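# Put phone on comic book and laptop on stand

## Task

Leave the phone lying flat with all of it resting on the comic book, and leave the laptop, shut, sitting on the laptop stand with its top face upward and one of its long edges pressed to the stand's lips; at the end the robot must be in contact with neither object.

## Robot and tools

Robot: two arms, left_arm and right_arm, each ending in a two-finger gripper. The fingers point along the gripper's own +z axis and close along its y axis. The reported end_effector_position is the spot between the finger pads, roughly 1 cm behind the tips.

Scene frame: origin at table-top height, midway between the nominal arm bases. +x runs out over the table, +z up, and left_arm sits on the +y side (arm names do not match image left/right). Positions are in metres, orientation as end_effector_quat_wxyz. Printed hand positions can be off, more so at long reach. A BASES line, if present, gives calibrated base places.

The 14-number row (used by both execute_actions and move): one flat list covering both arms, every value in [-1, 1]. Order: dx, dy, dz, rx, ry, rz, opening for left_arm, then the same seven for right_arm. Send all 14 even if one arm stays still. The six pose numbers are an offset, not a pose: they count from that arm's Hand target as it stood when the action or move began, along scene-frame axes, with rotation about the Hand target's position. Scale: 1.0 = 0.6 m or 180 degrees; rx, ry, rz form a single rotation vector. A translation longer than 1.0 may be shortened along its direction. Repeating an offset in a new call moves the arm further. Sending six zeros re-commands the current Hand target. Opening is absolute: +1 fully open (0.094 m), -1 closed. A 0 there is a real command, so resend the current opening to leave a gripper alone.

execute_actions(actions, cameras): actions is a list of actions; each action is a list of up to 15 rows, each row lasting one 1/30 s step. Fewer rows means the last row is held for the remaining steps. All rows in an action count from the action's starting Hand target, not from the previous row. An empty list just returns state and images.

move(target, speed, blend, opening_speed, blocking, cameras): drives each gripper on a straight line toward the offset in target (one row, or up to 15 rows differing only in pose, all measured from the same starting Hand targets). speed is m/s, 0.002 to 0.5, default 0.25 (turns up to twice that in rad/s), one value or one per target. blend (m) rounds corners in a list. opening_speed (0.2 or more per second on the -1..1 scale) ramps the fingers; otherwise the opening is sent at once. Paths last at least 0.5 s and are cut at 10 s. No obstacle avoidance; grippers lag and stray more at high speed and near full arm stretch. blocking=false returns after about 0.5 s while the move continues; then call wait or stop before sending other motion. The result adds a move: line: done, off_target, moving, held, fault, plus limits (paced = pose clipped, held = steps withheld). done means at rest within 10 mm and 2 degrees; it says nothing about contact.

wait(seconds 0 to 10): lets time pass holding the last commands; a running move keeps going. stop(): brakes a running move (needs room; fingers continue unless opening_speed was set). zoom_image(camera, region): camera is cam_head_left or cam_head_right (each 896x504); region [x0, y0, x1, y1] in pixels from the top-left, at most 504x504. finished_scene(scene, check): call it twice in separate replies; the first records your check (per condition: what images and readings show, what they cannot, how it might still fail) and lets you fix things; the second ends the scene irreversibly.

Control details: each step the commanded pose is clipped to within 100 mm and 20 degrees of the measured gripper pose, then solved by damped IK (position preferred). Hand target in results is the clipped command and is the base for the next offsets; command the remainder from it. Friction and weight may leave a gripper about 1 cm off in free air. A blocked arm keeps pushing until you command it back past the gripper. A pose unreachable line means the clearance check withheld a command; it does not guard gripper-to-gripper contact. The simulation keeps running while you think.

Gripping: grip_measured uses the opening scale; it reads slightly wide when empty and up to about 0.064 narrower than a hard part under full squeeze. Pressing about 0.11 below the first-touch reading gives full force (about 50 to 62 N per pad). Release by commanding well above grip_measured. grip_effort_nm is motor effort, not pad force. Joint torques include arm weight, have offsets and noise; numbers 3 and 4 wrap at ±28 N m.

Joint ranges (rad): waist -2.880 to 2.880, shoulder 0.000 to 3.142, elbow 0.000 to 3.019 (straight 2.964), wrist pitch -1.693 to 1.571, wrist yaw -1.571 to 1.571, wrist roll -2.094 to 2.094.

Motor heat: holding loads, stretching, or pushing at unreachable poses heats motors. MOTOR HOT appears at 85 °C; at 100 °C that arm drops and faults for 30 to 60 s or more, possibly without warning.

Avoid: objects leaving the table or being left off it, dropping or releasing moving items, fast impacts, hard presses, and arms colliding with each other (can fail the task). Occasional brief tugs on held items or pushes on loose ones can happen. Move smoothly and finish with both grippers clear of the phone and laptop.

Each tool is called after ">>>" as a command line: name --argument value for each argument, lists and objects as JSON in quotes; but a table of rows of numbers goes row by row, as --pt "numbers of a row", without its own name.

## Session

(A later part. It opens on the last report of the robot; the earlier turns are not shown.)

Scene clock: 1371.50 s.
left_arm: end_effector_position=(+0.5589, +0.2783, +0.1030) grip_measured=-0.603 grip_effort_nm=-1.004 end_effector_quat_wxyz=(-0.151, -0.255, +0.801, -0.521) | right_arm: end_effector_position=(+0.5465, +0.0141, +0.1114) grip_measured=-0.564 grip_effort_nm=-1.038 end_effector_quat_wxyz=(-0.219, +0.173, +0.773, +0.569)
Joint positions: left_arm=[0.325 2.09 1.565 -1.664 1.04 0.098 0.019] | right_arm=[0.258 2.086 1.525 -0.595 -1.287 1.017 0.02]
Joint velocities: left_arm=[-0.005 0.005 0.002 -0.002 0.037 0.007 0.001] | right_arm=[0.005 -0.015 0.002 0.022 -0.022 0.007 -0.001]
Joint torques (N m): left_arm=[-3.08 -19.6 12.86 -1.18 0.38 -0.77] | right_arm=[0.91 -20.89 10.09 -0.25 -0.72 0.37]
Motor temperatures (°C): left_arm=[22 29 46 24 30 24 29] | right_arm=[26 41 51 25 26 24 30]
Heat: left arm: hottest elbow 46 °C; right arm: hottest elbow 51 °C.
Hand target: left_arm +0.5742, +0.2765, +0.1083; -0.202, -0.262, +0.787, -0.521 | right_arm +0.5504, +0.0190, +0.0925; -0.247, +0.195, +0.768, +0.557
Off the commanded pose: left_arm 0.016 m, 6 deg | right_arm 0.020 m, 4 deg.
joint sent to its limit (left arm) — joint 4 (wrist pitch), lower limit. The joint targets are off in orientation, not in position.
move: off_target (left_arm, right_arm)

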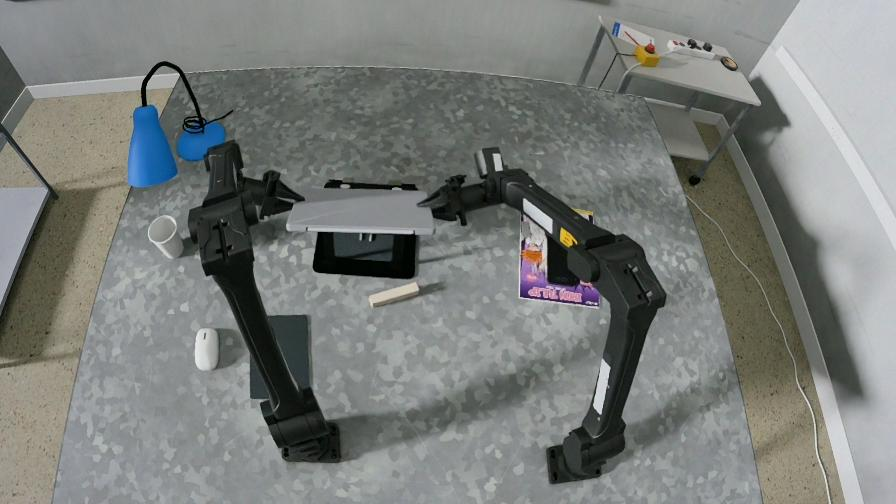

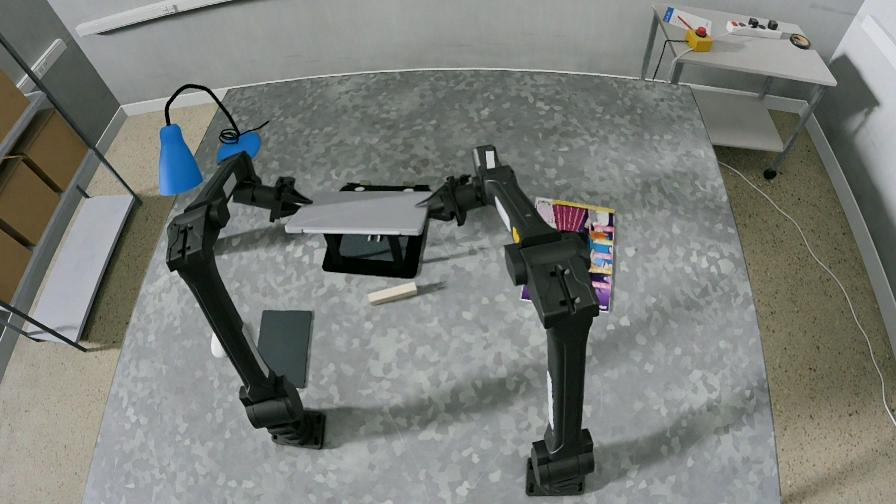

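>>> zoom_image --camera "cam_head_right" --region '[320, 170, 440, 260]'

>>> zoom_image --camera "cam_head_left" --region '[270, 170, 390, 260]'

Scaled by 4.200.

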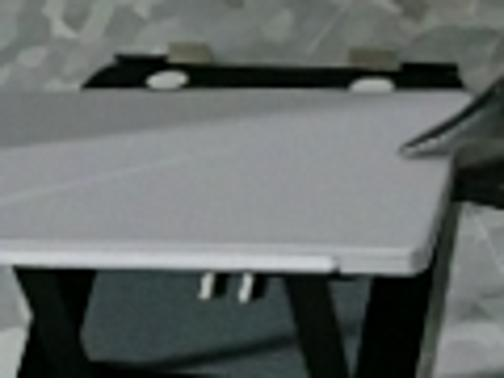

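Scaled by 4.200.

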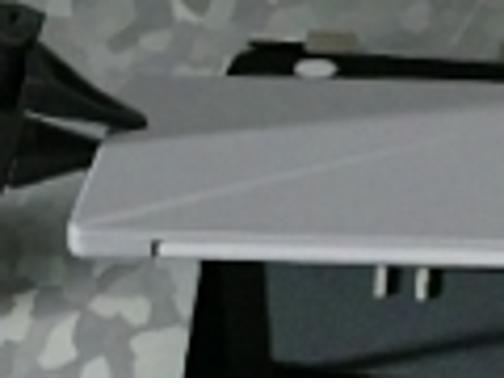

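>>> move --target '[-0.008,0,-0.025,0,0,0,-0.95,-0.008,0,-0.025,0,0,0,-0.95]' --speed 0.03

>>> zoom_image --camera "cam_head_right" --region '[320, 170, 440, 260]'

>>> zoom_image --camera "cam_head_left" --region '[270, 140, 470, 284]'

Scene clock: 1379.37 s.
left_arm: end_effector_position=(+0.5602, +0.2782, +0.0987) grip_measured=-0.603 grip_effort_nm=-1.013 end_effector_quat_wxyz=(-0.149, -0.251, +0.800, -0.524) | right_arm: end_effector_position=(+0.5484, +0.0140, +0.1079) grip_measured=-0.564 grip_effort_nm=-1.038 end_effector_quat_wxyz=(-0.216, +0.170, +0.773, +0.572)
Joint positions: left_arm=[0.325 2.102 1.569 -1.664 1.047 0.114 0.019] | right_arm=[0.257 2.094 1.525 -0.577 -1.29 1.016 0.02]
Joint velocities: left_arm=[-0.015 0.015 -0.002 -0.007 -0.037 0.007 -0.001] | right_arm=[-0.005 0.005 -0.007 -0.012 -0.022 0.051 0]
Joint torques (N m): left_arm=[-1.44 -18.49 11.55 -1.17 0.05 -0.71] | right_arm=[1.08 -20.78 8.23 0.17 -0.61 0.36]
Motor temperatures (°C): left_arm=[22 29 45 24 30 24 29] | right_arm=[26 40 50 25 26 24 30]
Heat: left arm: hottest elbow 45 °C; right arm: hottest elbow 50 °C.
Hand target: left_arm +0.5695, +0.2764, +0.0933; -0.202, -0.262, +0.787, -0.521 | right_arm +0.5453, +0.0189, +0.0774; -0.247, +0.195, +0.768, +0.557
Off the commanded pose: left_arm 0.011 m, 6 deg | right_arm 0.031 m, 5 deg.
joint sent to its limit (left arm) — joint 4 (wrist pitch), lower limit. The joint targets are off in orientation, not in position.
move: off_target (left_arm, right_arm)

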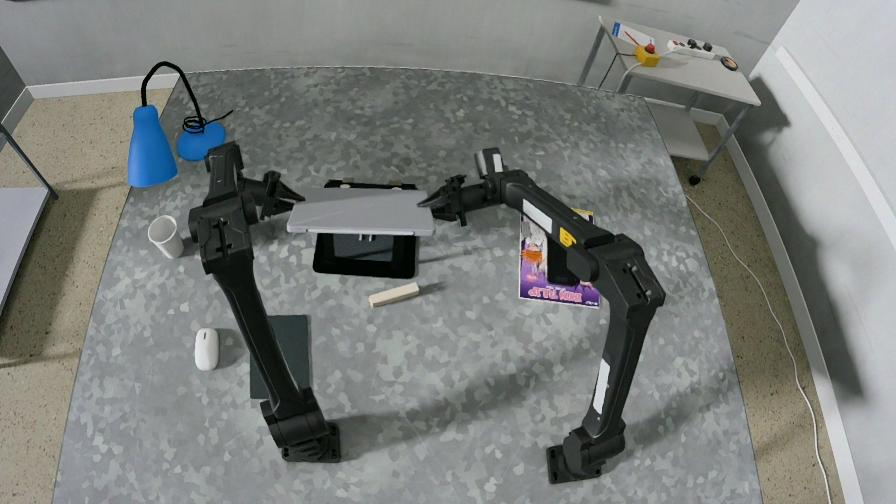

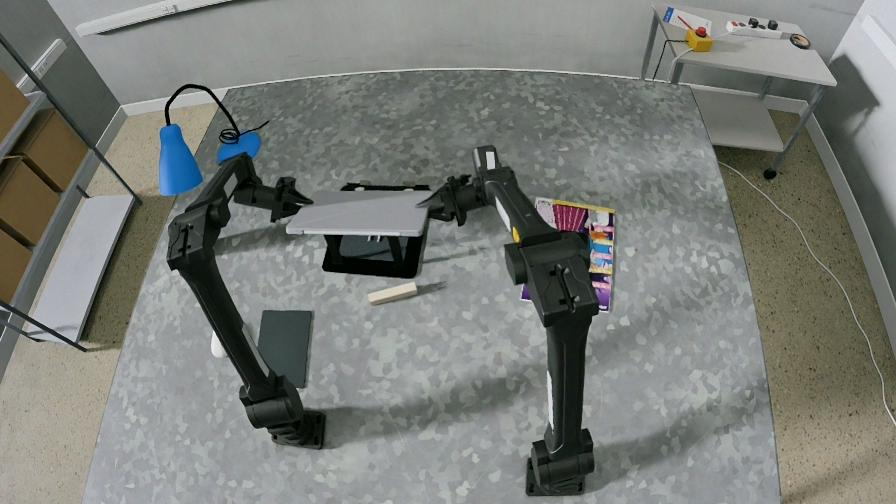

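Scaled by 4.200.

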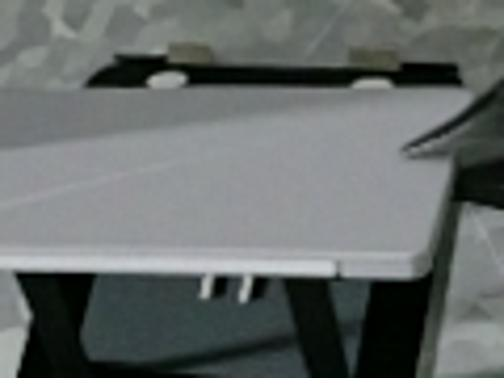

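Scaled by 2.520.

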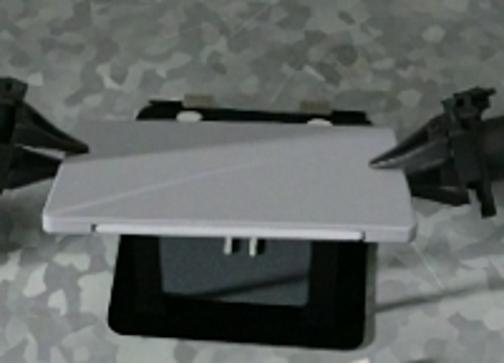

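>>> move --target '[-0.01,0,0,0,0.03,0,-0.95,0,0,0.01,0,0.03,0,-0.95]' --speed 0.03

>>> zoom_image --camera "cam_head_right" --region '[320, 170, 440, 260]'

>>> zoom_image --camera "cam_head_left" --region '[270, 140, 470, 284]'

Scene clock: 1385.33 s.
left_arm: end_effector_position=(+0.5605, +0.2784, +0.0988) grip_measured=-0.603 grip_effort_nm=-1.004 end_effector_quat_wxyz=(-0.160, -0.268, +0.795, -0.520) | right_arm: end_effector_position=(+0.5488, +0.0138, +0.1091) grip_measured=-0.565 grip_effort_nm=-1.038 end_effector_quat_wxyz=(-0.234, +0.180, +0.766, +0.571)
Joint positions: left_arm=[0.325 2.102 1.57 -1.664 1.044 0.071 0.019] | right_arm=[0.255 2.105 1.542 -0.613 -1.311 1.028 0.02]
Joint velocities: left_arm=[-0.015 -0.015 0.002 -0.007 -0.007 -0.022 -0.001] | right_arm=[-0.024 -0.015 -0.002 -0.007 -0.007 -0.022 0.001]
Joint torques (N m): left_arm=[-2.08 -19.08 10.32 -1.26 -0.53 -1.03] | right_arm=[1.2 -21.07 9.1 -0.88 -0.71 0.64]
Motor temperatures (°C): left_arm=[22 29 44 24 30 24 29] | right_arm=[26 41 49 25 26 24 30]
Heat: left arm: hottest elbow 44 °C; right arm: hottest elbow 49 °C.
Hand target: left_arm +0.5634, +0.2763, +0.0932; -0.239, -0.286, +0.776, -0.508 | right_arm +0.5455, +0.0188, +0.0834; -0.283, +0.222, +0.755, +0.548
Off the commanded pose: left_arm 0.007 m, 10 deg | right_arm 0.026 m, 8 deg.
joint sent to its limit (left arm) — joint 4 (wrist pitch), lower limit. The joint targets are off in orientation, not in position.
move: off_target (left_arm, right_arm)

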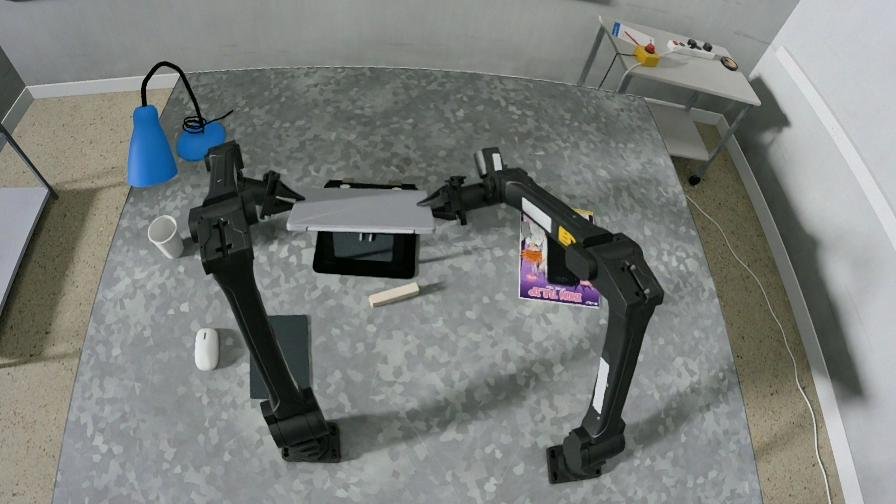

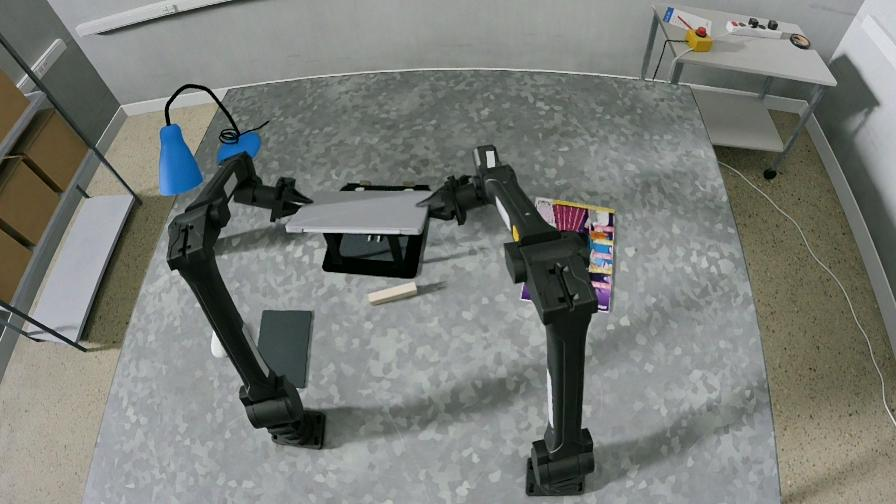

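Scaled by 4.200.

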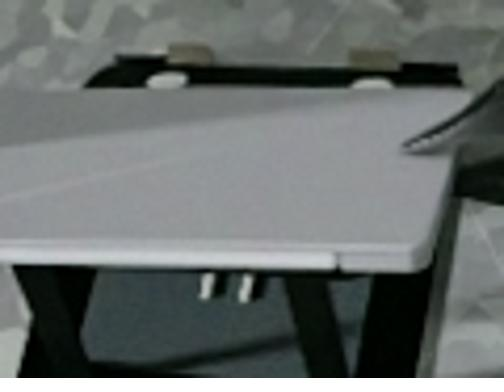

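Scaled by 2.520.

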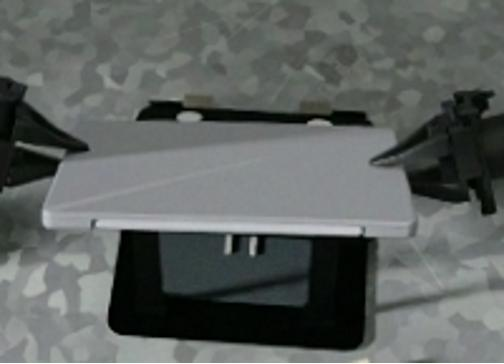

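>>> move --target '[-0.005,0,-0.02,0,0,0,-0.95,0,0,-0.015,0,0,0,-0.95]' --speed 0.03

>>> zoom_image --camera "cam_head_right" --region '[320, 170, 440, 260]'

>>> zoom_image --camera "cam_head_left" --region '[270, 140, 470, 284]'

Scene clock: 1390.73 s.
left_arm: end_effector_position=(+0.5604, +0.2784, +0.0987) grip_measured=-0.603 grip_effort_nm=-1.009 end_effector_quat_wxyz=(-0.160, -0.267, +0.796, -0.520) | right_arm: end_effector_position=(+0.5485, +0.0140, +0.1083) grip_measured=-0.565 grip_effort_nm=-1.038 end_effector_quat_wxyz=(-0.237, +0.180, +0.764, +0.572)
Joint positions: left_arm=[0.325 2.102 1.57 -1.664 1.043 0.074 0.019] | right_arm=[0.255 2.108 1.543 -0.613 -1.316 1.028 0.02]
Joint velocities: left_arm=[-0.005 0.005 -0.002 -0.022 0.007 0.037 0.001] | right_arm=[-0.015 -0.005 -0.012 0.007 -0.037 -0.022 0]
Joint torques (N m): left_arm=[-2.26 -17.55 9.54 -1.11 -0.69 -0.9] | right_arm=[1.2 -20.31 8.8 -0.62 -0.56 0.57]
Motor temperatures (°C): left_arm=[22 30 44 24 30 24 29] | right_arm=[26 41 48 25 26 24 30]
Heat: left arm: hottest elbow 44 °C; right arm: hottest elbow 48 °C.
Hand target: left_arm +0.5604, +0.2762, +0.0812; -0.239, -0.286, +0.777, -0.508 | right_arm +0.5454, +0.0189, +0.0747; -0.283, +0.221, +0.756, +0.548
Off the commanded pose: left_arm 0.018 m, 10 deg | right_arm 0.034 m, 8 deg.
joint sent to its limit (left arm) — joint 4 (wrist pitch), lower limit. The joint targets are off in orientation, not in position.
move: off_target (left_arm, right_arm)

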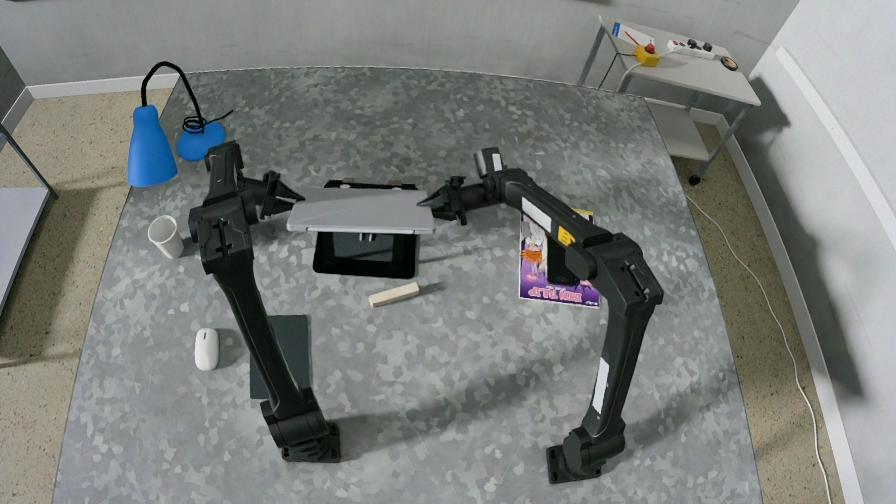

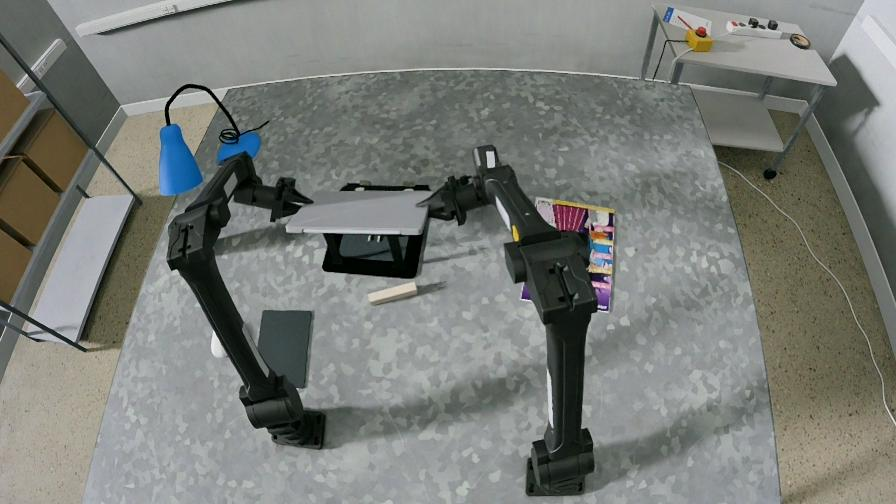

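Scaled by 4.200.

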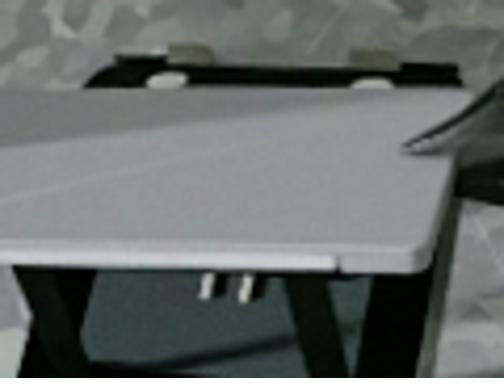

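Scaled by 2.520.

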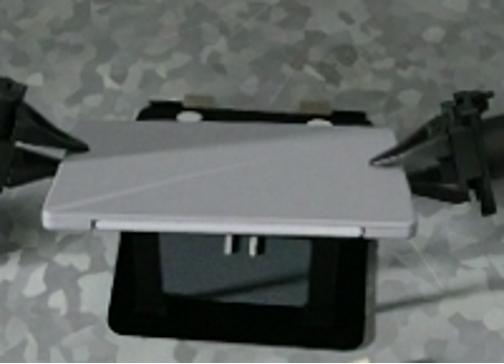

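>>> move --target '[0,0.004,0.029,0,-0.04,0,-0.95,0.005,-0.008,0.05,0,-0.04,0,-0.95]' --speed 0.03

>>> zoom_image --camera "cam_head_right" --region '[320, 170, 440, 260]'

>>> zoom_image --camera "cam_head_left" --region '[270, 140, 470, 284]'

Scene clock: 1396.63 s.
left_arm: end_effector_position=(+0.5605, +0.2784, +0.0988) grip_measured=-0.604 grip_effort_nm=-1.004 end_effector_quat_wxyz=(-0.146, -0.245, +0.802, -0.524) | right_arm: end_effector_position=(+0.5496, +0.0134, +0.1065) grip_measured=-0.565 grip_effort_nm=-1.033 end_effector_quat_wxyz=(-0.221, +0.166, +0.771, +0.574)
Joint positions: left_arm=[0.325 2.102 1.57 -1.664 1.044 0.127 0.019] | right_arm=[0.255 2.107 1.543 -0.613 -1.303 0.986 0.02]
Joint velocities: left_arm=[-0.005 -0.015 -0.002 0.002 0.051 -0.037 0.001] | right_arm=[-0.015 0.005 0.002 0.012 0.066 0.007 0]
Joint torques (N m): left_arm=[-1.44 -19.9 8.69 -1.31 0.11 -0.41] | right_arm=[0.73 -25.05 8.46 -0.44 -0.05 0.34]
Motor temperatures (°C): left_arm=[22 30 43 24 30 24 29] | right_arm=[26 40 47 25 26 24 30]
Heat: left arm: hottest elbow 43 °C; right arm: hottest elbow 47 °C.
Hand target: left_arm +0.5603, +0.2787, +0.0986; -0.190, -0.254, +0.790, -0.525 | right_arm +0.5489, +0.0144, +0.1046; -0.235, +0.186, +0.772, +0.560
Off the commanded pose: left_arm 0.000 m, 5 deg | right_arm 0.002 m, 3 deg.
joint sent to its limit (left arm) — joint 4 (wrist pitch), lower limit. The joint targets are off in orientation, not in position.
move: off_target (left_arm, right_arm)

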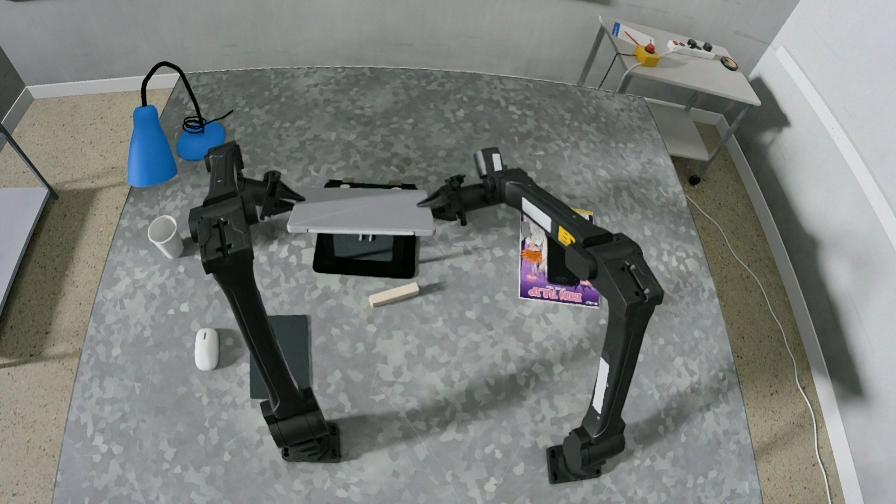

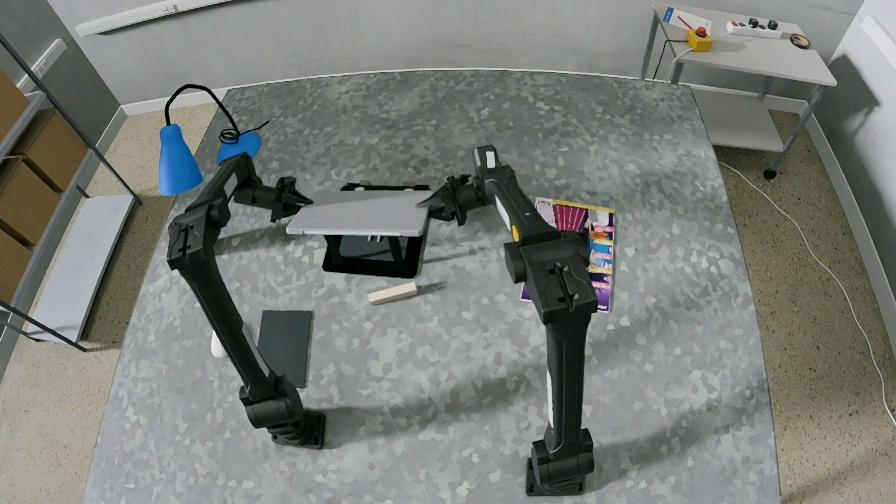

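Scaled by 4.200.

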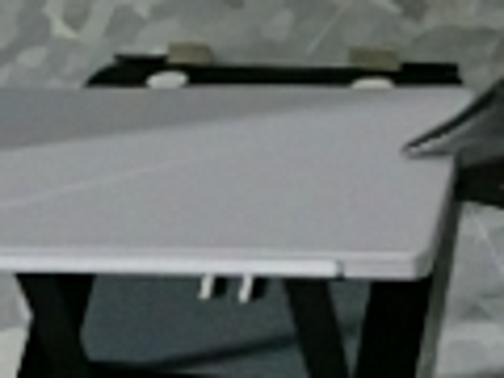

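Scaled by 2.520.

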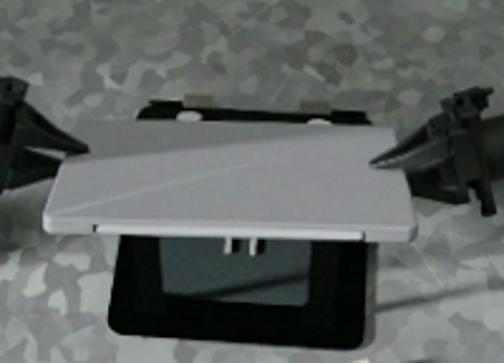

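>>> move --target '[0,0,0,0,0,0,-0.45,0,0,0,0,0,0,-0.45]' --speed 0.03 --opening_speed 0.25

>>> zoom_image --camera "cam_head_right" --region '[320, 170, 440, 260]'

>>> zoom_image --camera "cam_head_left" --region '[270, 140, 470, 284]'

Scene clock: 1401.87 s.
left_arm: end_effector_position=(+0.5598, +0.2784, +0.0987) grip_measured=-0.452 grip_effort_nm=0.125 end_effector_quat_wxyz=(-0.159, -0.263, +0.797, -0.520) | right_arm: end_effector_position=(+0.5489, +0.0128, +0.1055) grip_measured=-0.451 grip_effort_nm=0.032 end_effector_quat_wxyz=(-0.228, +0.178, +0.771, +0.567)
Joint positions: left_arm=[0.325 2.102 1.57 -1.667 1.04 0.083 0.026] | right_arm=[0.255 2.106 1.543 -0.625 -1.295 1.005 0.026]
Joint velocities: left_arm=[-0.005 -0.015 -0.012 -0.022 -0.051 -0.022 0] | right_arm=[0.005 -0.005 -0.002 -0.002 -0.007 -0.037 0]
Joint torques (N m): left_arm=[-1.49 -20.13 8.61 -1.07 0.26 -0.03] | right_arm=[0.73 -24.76 8.51 -0.13 -0.3 0.19]
Motor temperatures (°C): left_arm=[22 30 42 24 29 24 29] | right_arm=[26 40 47 25 25 24 30]
Heat: left arm: hottest elbow 42 °C; right arm: hottest elbow 47 °C.
Hand target: left_arm +0.5603, +0.2787, +0.0986; -0.190, -0.254, +0.790, -0.525 | right_arm +0.5489, +0.0144, +0.1045; -0.235, +0.186, +0.772, +0.560
Off the commanded pose: left_arm 0.001 m, 4 deg | right_arm 0.002 m, 1 deg.
joint sent to its limit (left arm) — joint 4 (wrist pitch), lower limit. The joint targets are off in orientation, not in position.
move: off_target (left_arm)

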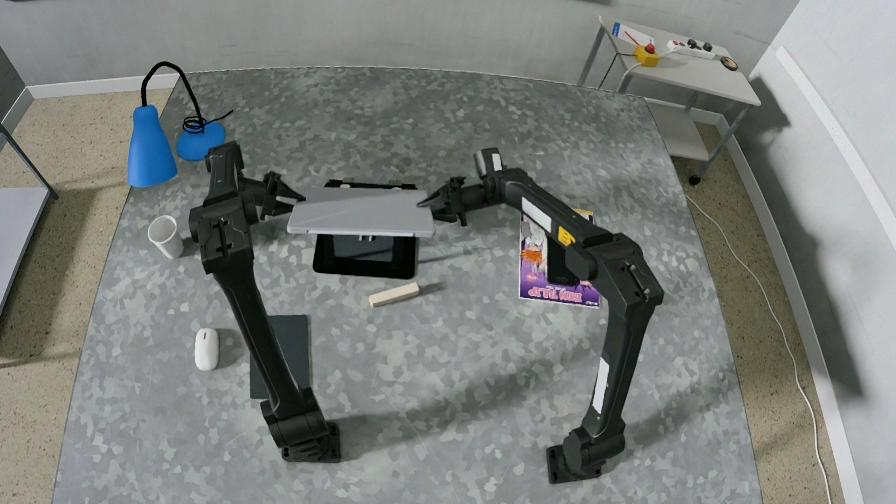

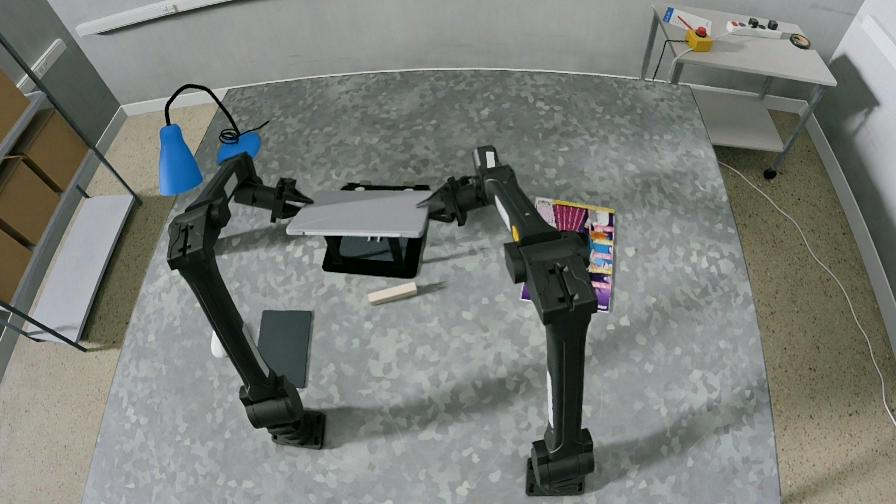

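Scaled by 4.200.

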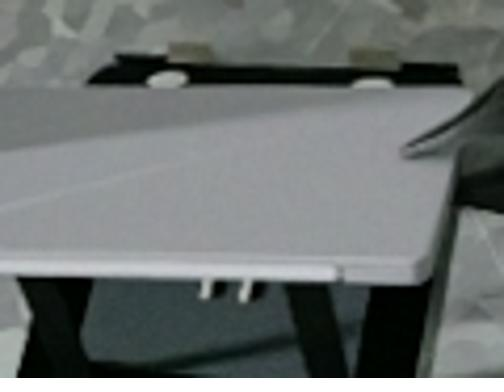

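Scaled by 2.520.

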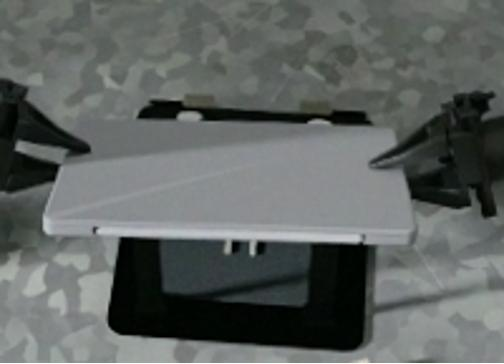

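>>> move --target '[0,0,0,0,0,0,-0.2,0,0,0,0,0,0,-0.2]' --speed 0.03 --opening_speed 0.25

>>> zoom_image --camera "cam_head_right" --region '[320, 170, 440, 260]'

>>> zoom_image --camera "cam_head_left" --region '[270, 140, 470, 284]'

Scene clock: 1410.27 s.
left_arm: end_effector_position=(+0.5597, +0.2785, +0.0986) grip_measured=-0.203 grip_effort_nm=0.125 end_effector_quat_wxyz=(-0.159, -0.263, +0.797, -0.519) | right_arm: end_effector_position=(+0.5476, +0.0123, +0.1042) grip_measured=-0.202 grip_effort_nm=0.066 end_effector_quat_wxyz=(-0.232, +0.184, +0.771, +0.563)
Joint positions: left_arm=[0.325 2.102 1.57 -1.667 1.04 0.082 0.037] | right_arm=[0.255 2.106 1.543 -0.64 -1.291 1.007 0.037]
Joint velocities: left_arm=[-0.015 -0.005 -0.007 -0.002 -0.022 -0.007 0] | right_arm=[0.005 0.005 0.002 -0.007 -0.007 -0.022 0]
Joint torques (N m): left_arm=[-1.03 -19.84 8.42 -1.2 0.27 -0.03] | right_arm=[0.73 -24.59 8.58 0.21 -0.46 0.13]
Motor temperatures (°C): left_arm=[22 30 41 24 29 24 29] | right_arm=[26 41 46 25 25 24 29]
Heat: left arm: hottest elbow 41 °C; right arm: hottest elbow 46 °C.
Hand target: left_arm +0.5603, +0.2787, +0.0986; -0.190, -0.254, +0.790, -0.525 | right_arm +0.5489, +0.0144, +0.1046; -0.235, +0.186, +0.772, +0.560
Off the commanded pose: left_arm 0.001 m, 4 deg | right_arm 0.003 m, 1 deg.
joint sent to its limit (left arm) — joint 4 (wrist pitch), lower limit. The joint targets are off in orientation, not in position.
move: off_target (left_arm)

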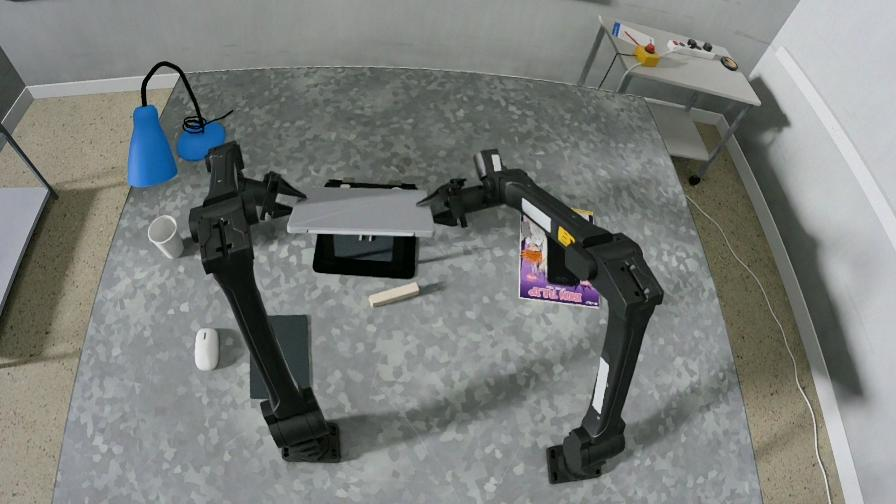

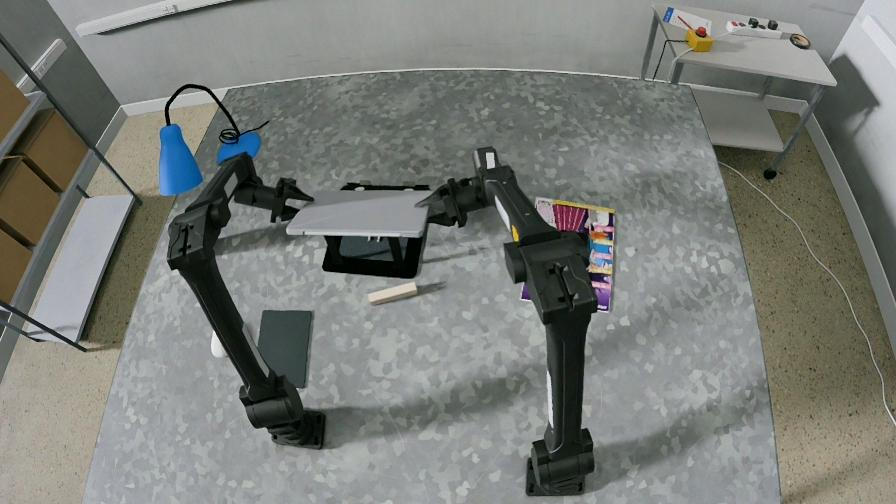

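Scaled by 4.200.

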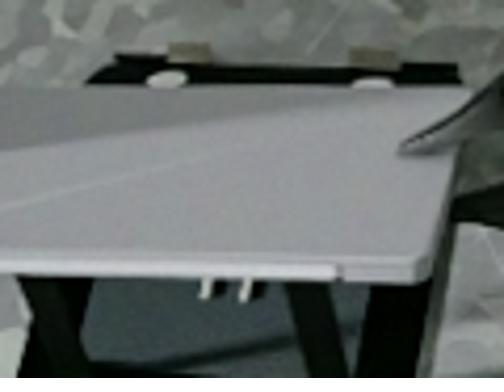

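Scaled by 2.520.

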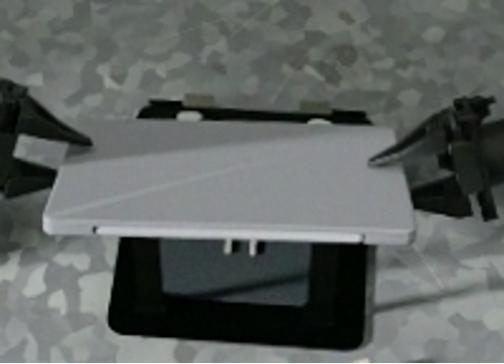

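>>> move --target '[0,0,0.015,0,0,0,0.1,0,0,0.015,0,0,0,0.1]' --speed 0.03 --opening_speed 0.4

>>> zoom_image --camera "cam_head_right" --region '[320, 170, 440, 260]'

>>> zoom_image --camera "cam_head_left" --region '[270, 140, 470, 284]'

Scene clock: 1418.23 s.
left_arm: end_effector_position=(+0.5597, +0.2785, +0.0986) grip_measured=+0.098 grip_effort_nm=0.129 end_effector_quat_wxyz=(-0.163, -0.269, +0.795, -0.518) | right_arm: end_effector_position=(+0.5457, +0.0118, +0.1034) grip_measured=+0.099 grip_effort_nm=0.066 end_effector_quat_wxyz=(-0.238, +0.189, +0.771, +0.560)
Joint positions: left_arm=[0.325 2.102 1.57 -1.667 1.04 0.069 0.052] | right_arm=[0.255 2.106 1.543 -0.657 -1.29 1.007 0.052]
Joint velocities: left_arm=[-0.015 -0.015 -0.007 -0.007 0.051 0.007 0] | right_arm=[-0.015 -0.005 0.017 -0.012 0.037 -0.007 -0.001]
Joint torques (N m): left_arm=[-1.55 -21.6 8.38 -1.03 0.31 0] | right_arm=[0.79 -25.64 8.96 0.34 -0.46 0.14]
Motor temperatures (°C): left_arm=[22 30 40 24 29 24 29] | right_arm=[26 40 46 25 25 24 29]
Heat: left arm: hottest elbow 40 °C; right arm: hottest elbow 46 °C.
Hand target: left_arm +0.5603, +0.2788, +0.1076; -0.190, -0.254, +0.790, -0.525 | right_arm +0.5491, +0.0146, +0.1135; -0.235, +0.186, +0.772, +0.560
Off the commanded pose: left_arm 0.009 m, 4 deg | right_arm 0.011 m, 1 deg.
joint sent to its limit (left arm) — joint 4 (wrist pitch), lower limit. The joint targets are off in orientation, not in position.
move: off_target (left_arm, right_arm)

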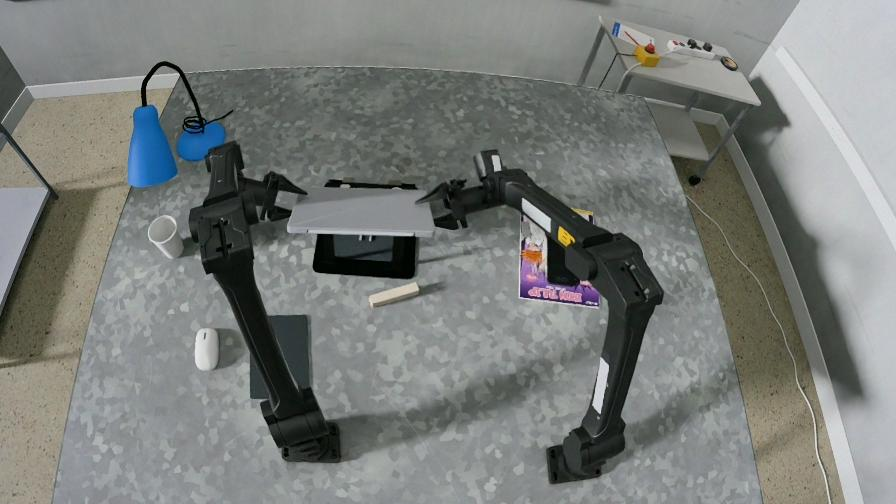

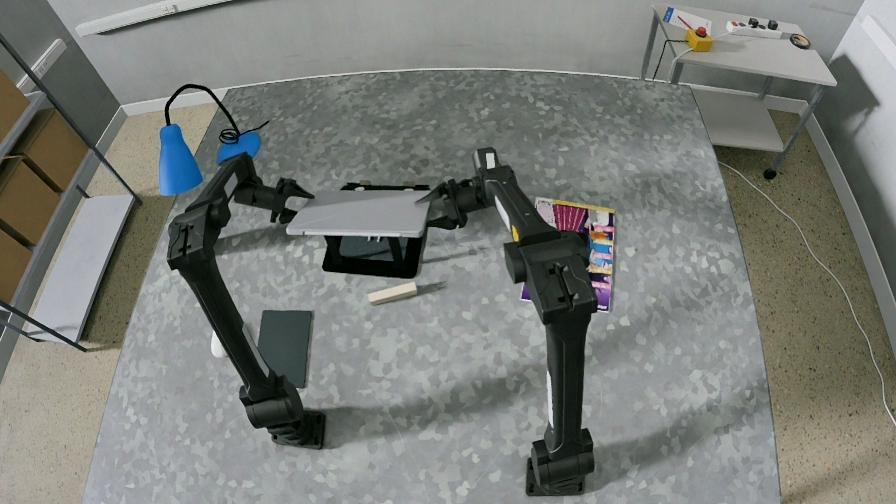

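Scaled by 4.200.

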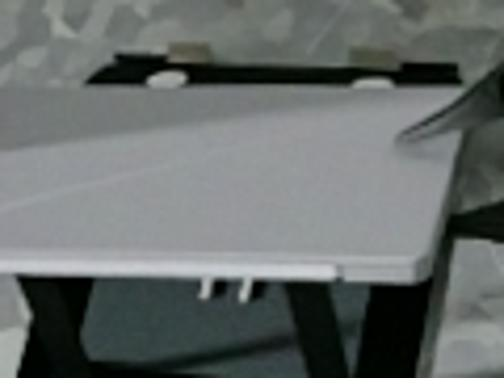

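Scaled by 2.520.

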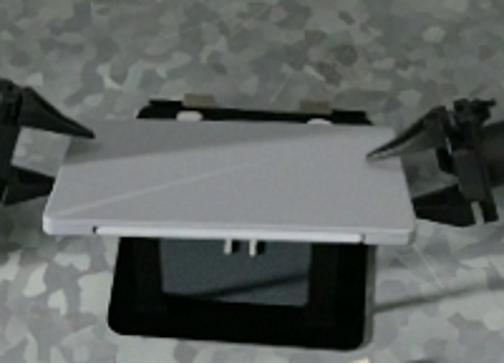

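>>> move --target '[0,0.15,0,0,0,0,0.1,0,-0.15,0,0,0,0,0.1]' --speed 0.08

>>> zoom_image --camera "cam_head_left" --region '[270, 140, 470, 284]'

>>> zoom_image --camera "cam_head_right" --region '[270, 140, 470, 284]'

Scene clock: 1433.43 s.
left_arm: end_effector_position=(+0.5468, +0.3563, +0.0946) grip_measured=+0.098 grip_effort_nm=0.129 end_effector_quat_wxyz=(-0.132, -0.313, +0.797, -0.499) | right_arm: end_effector_position=(+0.5327, -0.0731, +0.1112) grip_measured=+0.099 grip_effort_nm=0.061 end_effector_quat_wxyz=(-0.244, +0.195, +0.769, +0.558)
Joint positions: left_arm=[0.462 2.102 1.59 -1.667 0.967 0.069 0.052] | right_arm=[0.122 2.106 1.577 -1.18 -1.306 0.518 0.052]
Joint velocities: left_arm=[-0.015 -0.015 -0.007 0.002 -0.022 -0.066 0] | right_arm=[0.005 -0.005 -0.012 -0.007 0.007 0.037 -0.001]
Joint torques (N m): left_arm=[-0.73 -20.54 13.19 -0.99 0.33 0.2] | right_arm=[0.03 -22.53 11.07 -0.44 -0.54 0.05]
Motor temperatures (°C): left_arm=[22 31 40 24 29 24 28] | right_arm=[26 40 46 25 25 23 28]
Heat: left arm: hottest elbow 40 °C; right arm: hottest elbow 46 °C.
Hand target: left_arm +0.5605, +0.3688, +0.1068; -0.190, -0.255, +0.789, -0.525 | right_arm +0.5495, -0.0752, +0.1147; -0.233, +0.188, +0.771, +0.562
Off the commanded pose: left_arm 0.022 m, 10 deg | right_arm 0.017 m, 1 deg.
joint sent to its limit (left arm) — joint 4 (wrist pitch), lower limit. The joint targets are off in orientation, not in position.
move: off_target (left_arm, right_arm)

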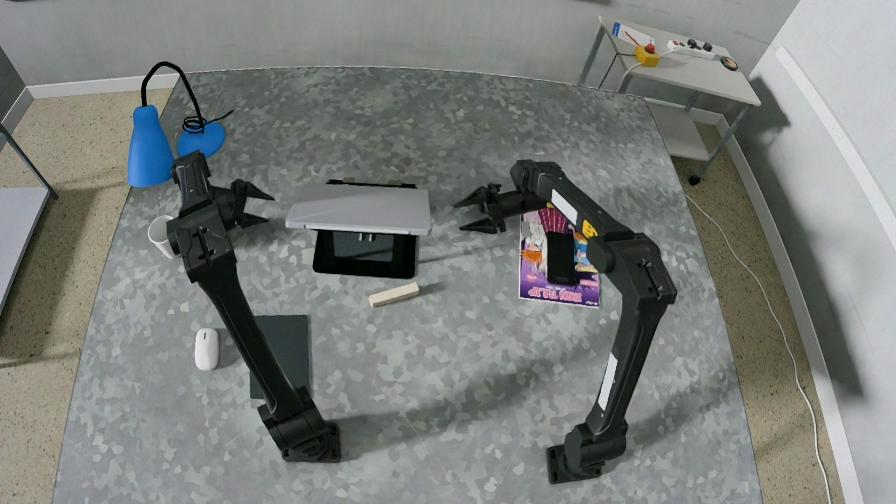

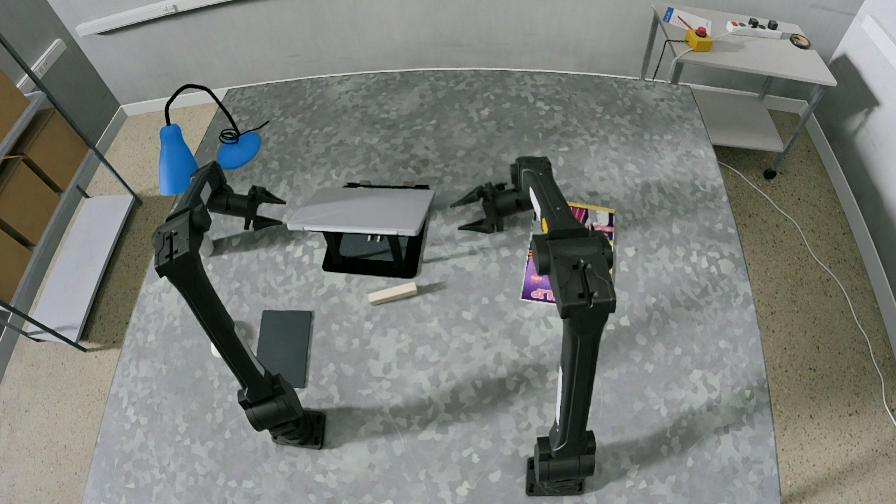

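Scaled by 2.520.

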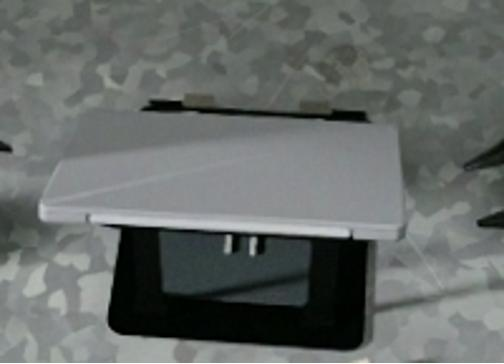

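Scaled by 2.520.

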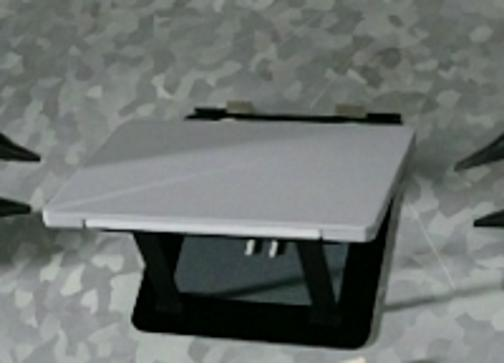

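>>> zoom_image --camera "cam_head_left" --region '[280, 165, 440, 280]'

>>> zoom_image --camera "cam_head_right" --region '[280, 165, 440, 280]'

Scaled by 3.150.

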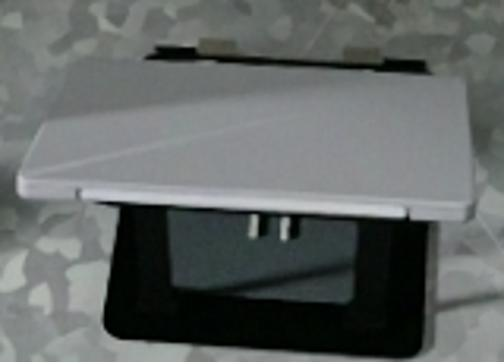

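Scaled by 3.150.

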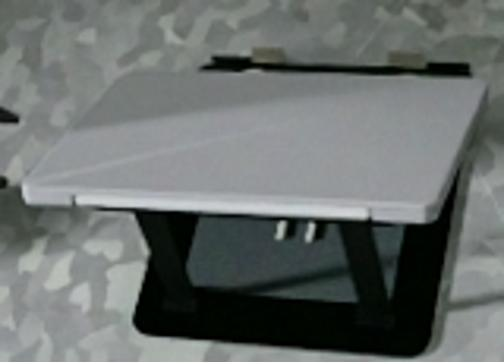

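>>> move --target '[-0.25,0,0.25,0.36,-0.13,-0.174,-0.95,-0.1,-0.15,0.17,0,0,0,-0.5]' --speed 0.12

>>> zoom_image --camera "cam_head_left" --region '[280, 165, 440, 280]'

Scene clock: 1449.00 s.
left_arm: end_effector_position=(+0.4115, +0.3773, +0.2522) grip_measured=-0.948 grip_effort_nm=-0.081 end_effector_quat_wxyz=(-0.004, -0.019, +1.000, -0.004) | right_arm: end_effector_position=(+0.4961, -0.1570, +0.2135) grip_measured=-0.499 grip_effort_nm=-0.081 end_effector_quat_wxyz=(-0.217, +0.192, +0.775, +0.562)
Joint positions: left_arm=[0.316 1.397 1.352 -1.537 0.005 0.307 0.002] | right_arm=[-0.022 1.934 1.577 -1.671 -1.259 0.135 0.024]
Joint velocities: left_arm=[0.005 -0.015 -0.007 -0.002 -0.037 -0.022 -0.001] | right_arm=[-0.005 0.005 -0.012 -0.007 -0.066 0.051 -0.001]
Joint torques (N m): left_arm=[-2.49 -14.04 9.25 0.66 -0.12 0.08] | right_arm=[-0.26 -23 6.63 -0.85 -0.43 0.14]
Motor temperatures (°C): left_arm=[22 31 41 24 29 24 28] | right_arm=[26 40 45 25 25 23 28]
Heat: left arm: hottest elbow 41 °C; right arm: hottest elbow 45 °C.
Hand target: left_arm +0.4112, +0.3718, +0.2568; +0.006, -0.007, +1.000, +0.001 | right_arm +0.4922, -0.1638, +0.2189; -0.231, +0.190, +0.772, +0.561
Off the commanded pose: left_arm 0.010 m, 2 deg | right_arm 0.011 m, 2 deg.
joint sent to its limit (right arm) — joint 4 (wrist pitch), lower limit. The joint targets are off in position, not in orientation.
move: off_target (right_arm)

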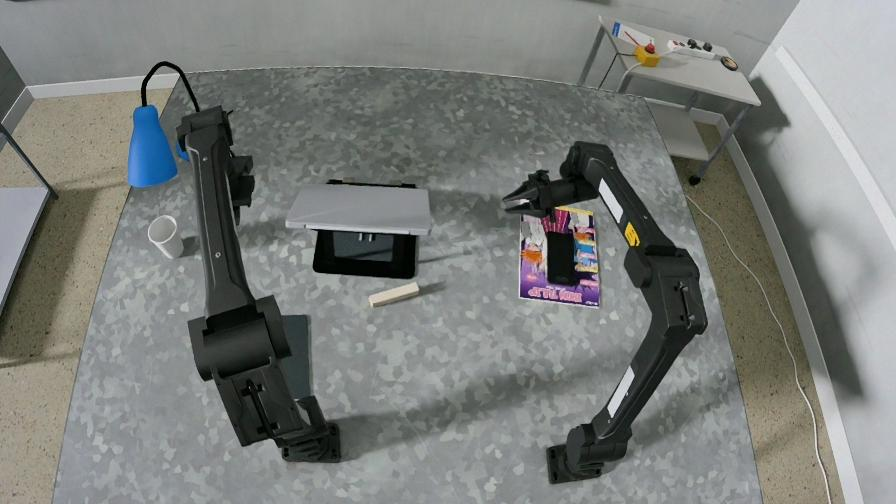

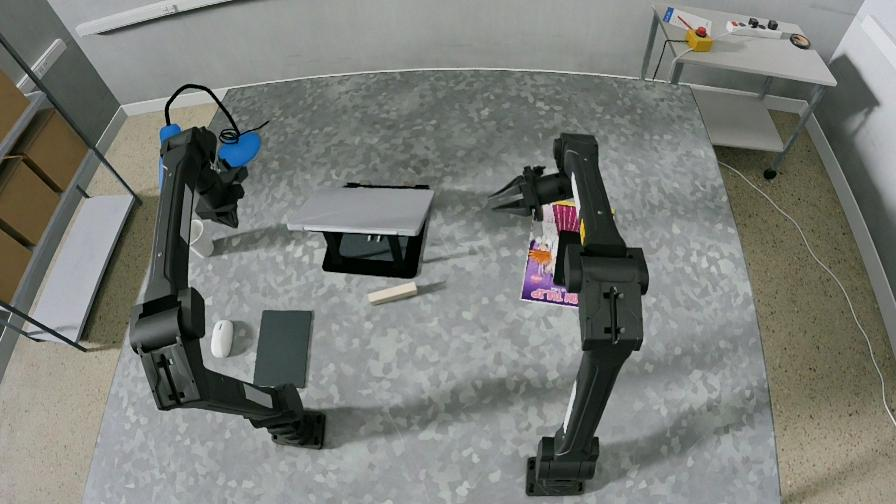

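Scaled by 3.150.

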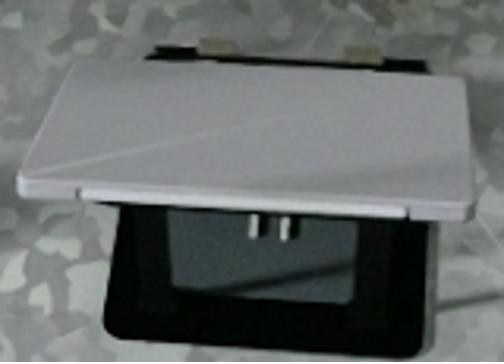

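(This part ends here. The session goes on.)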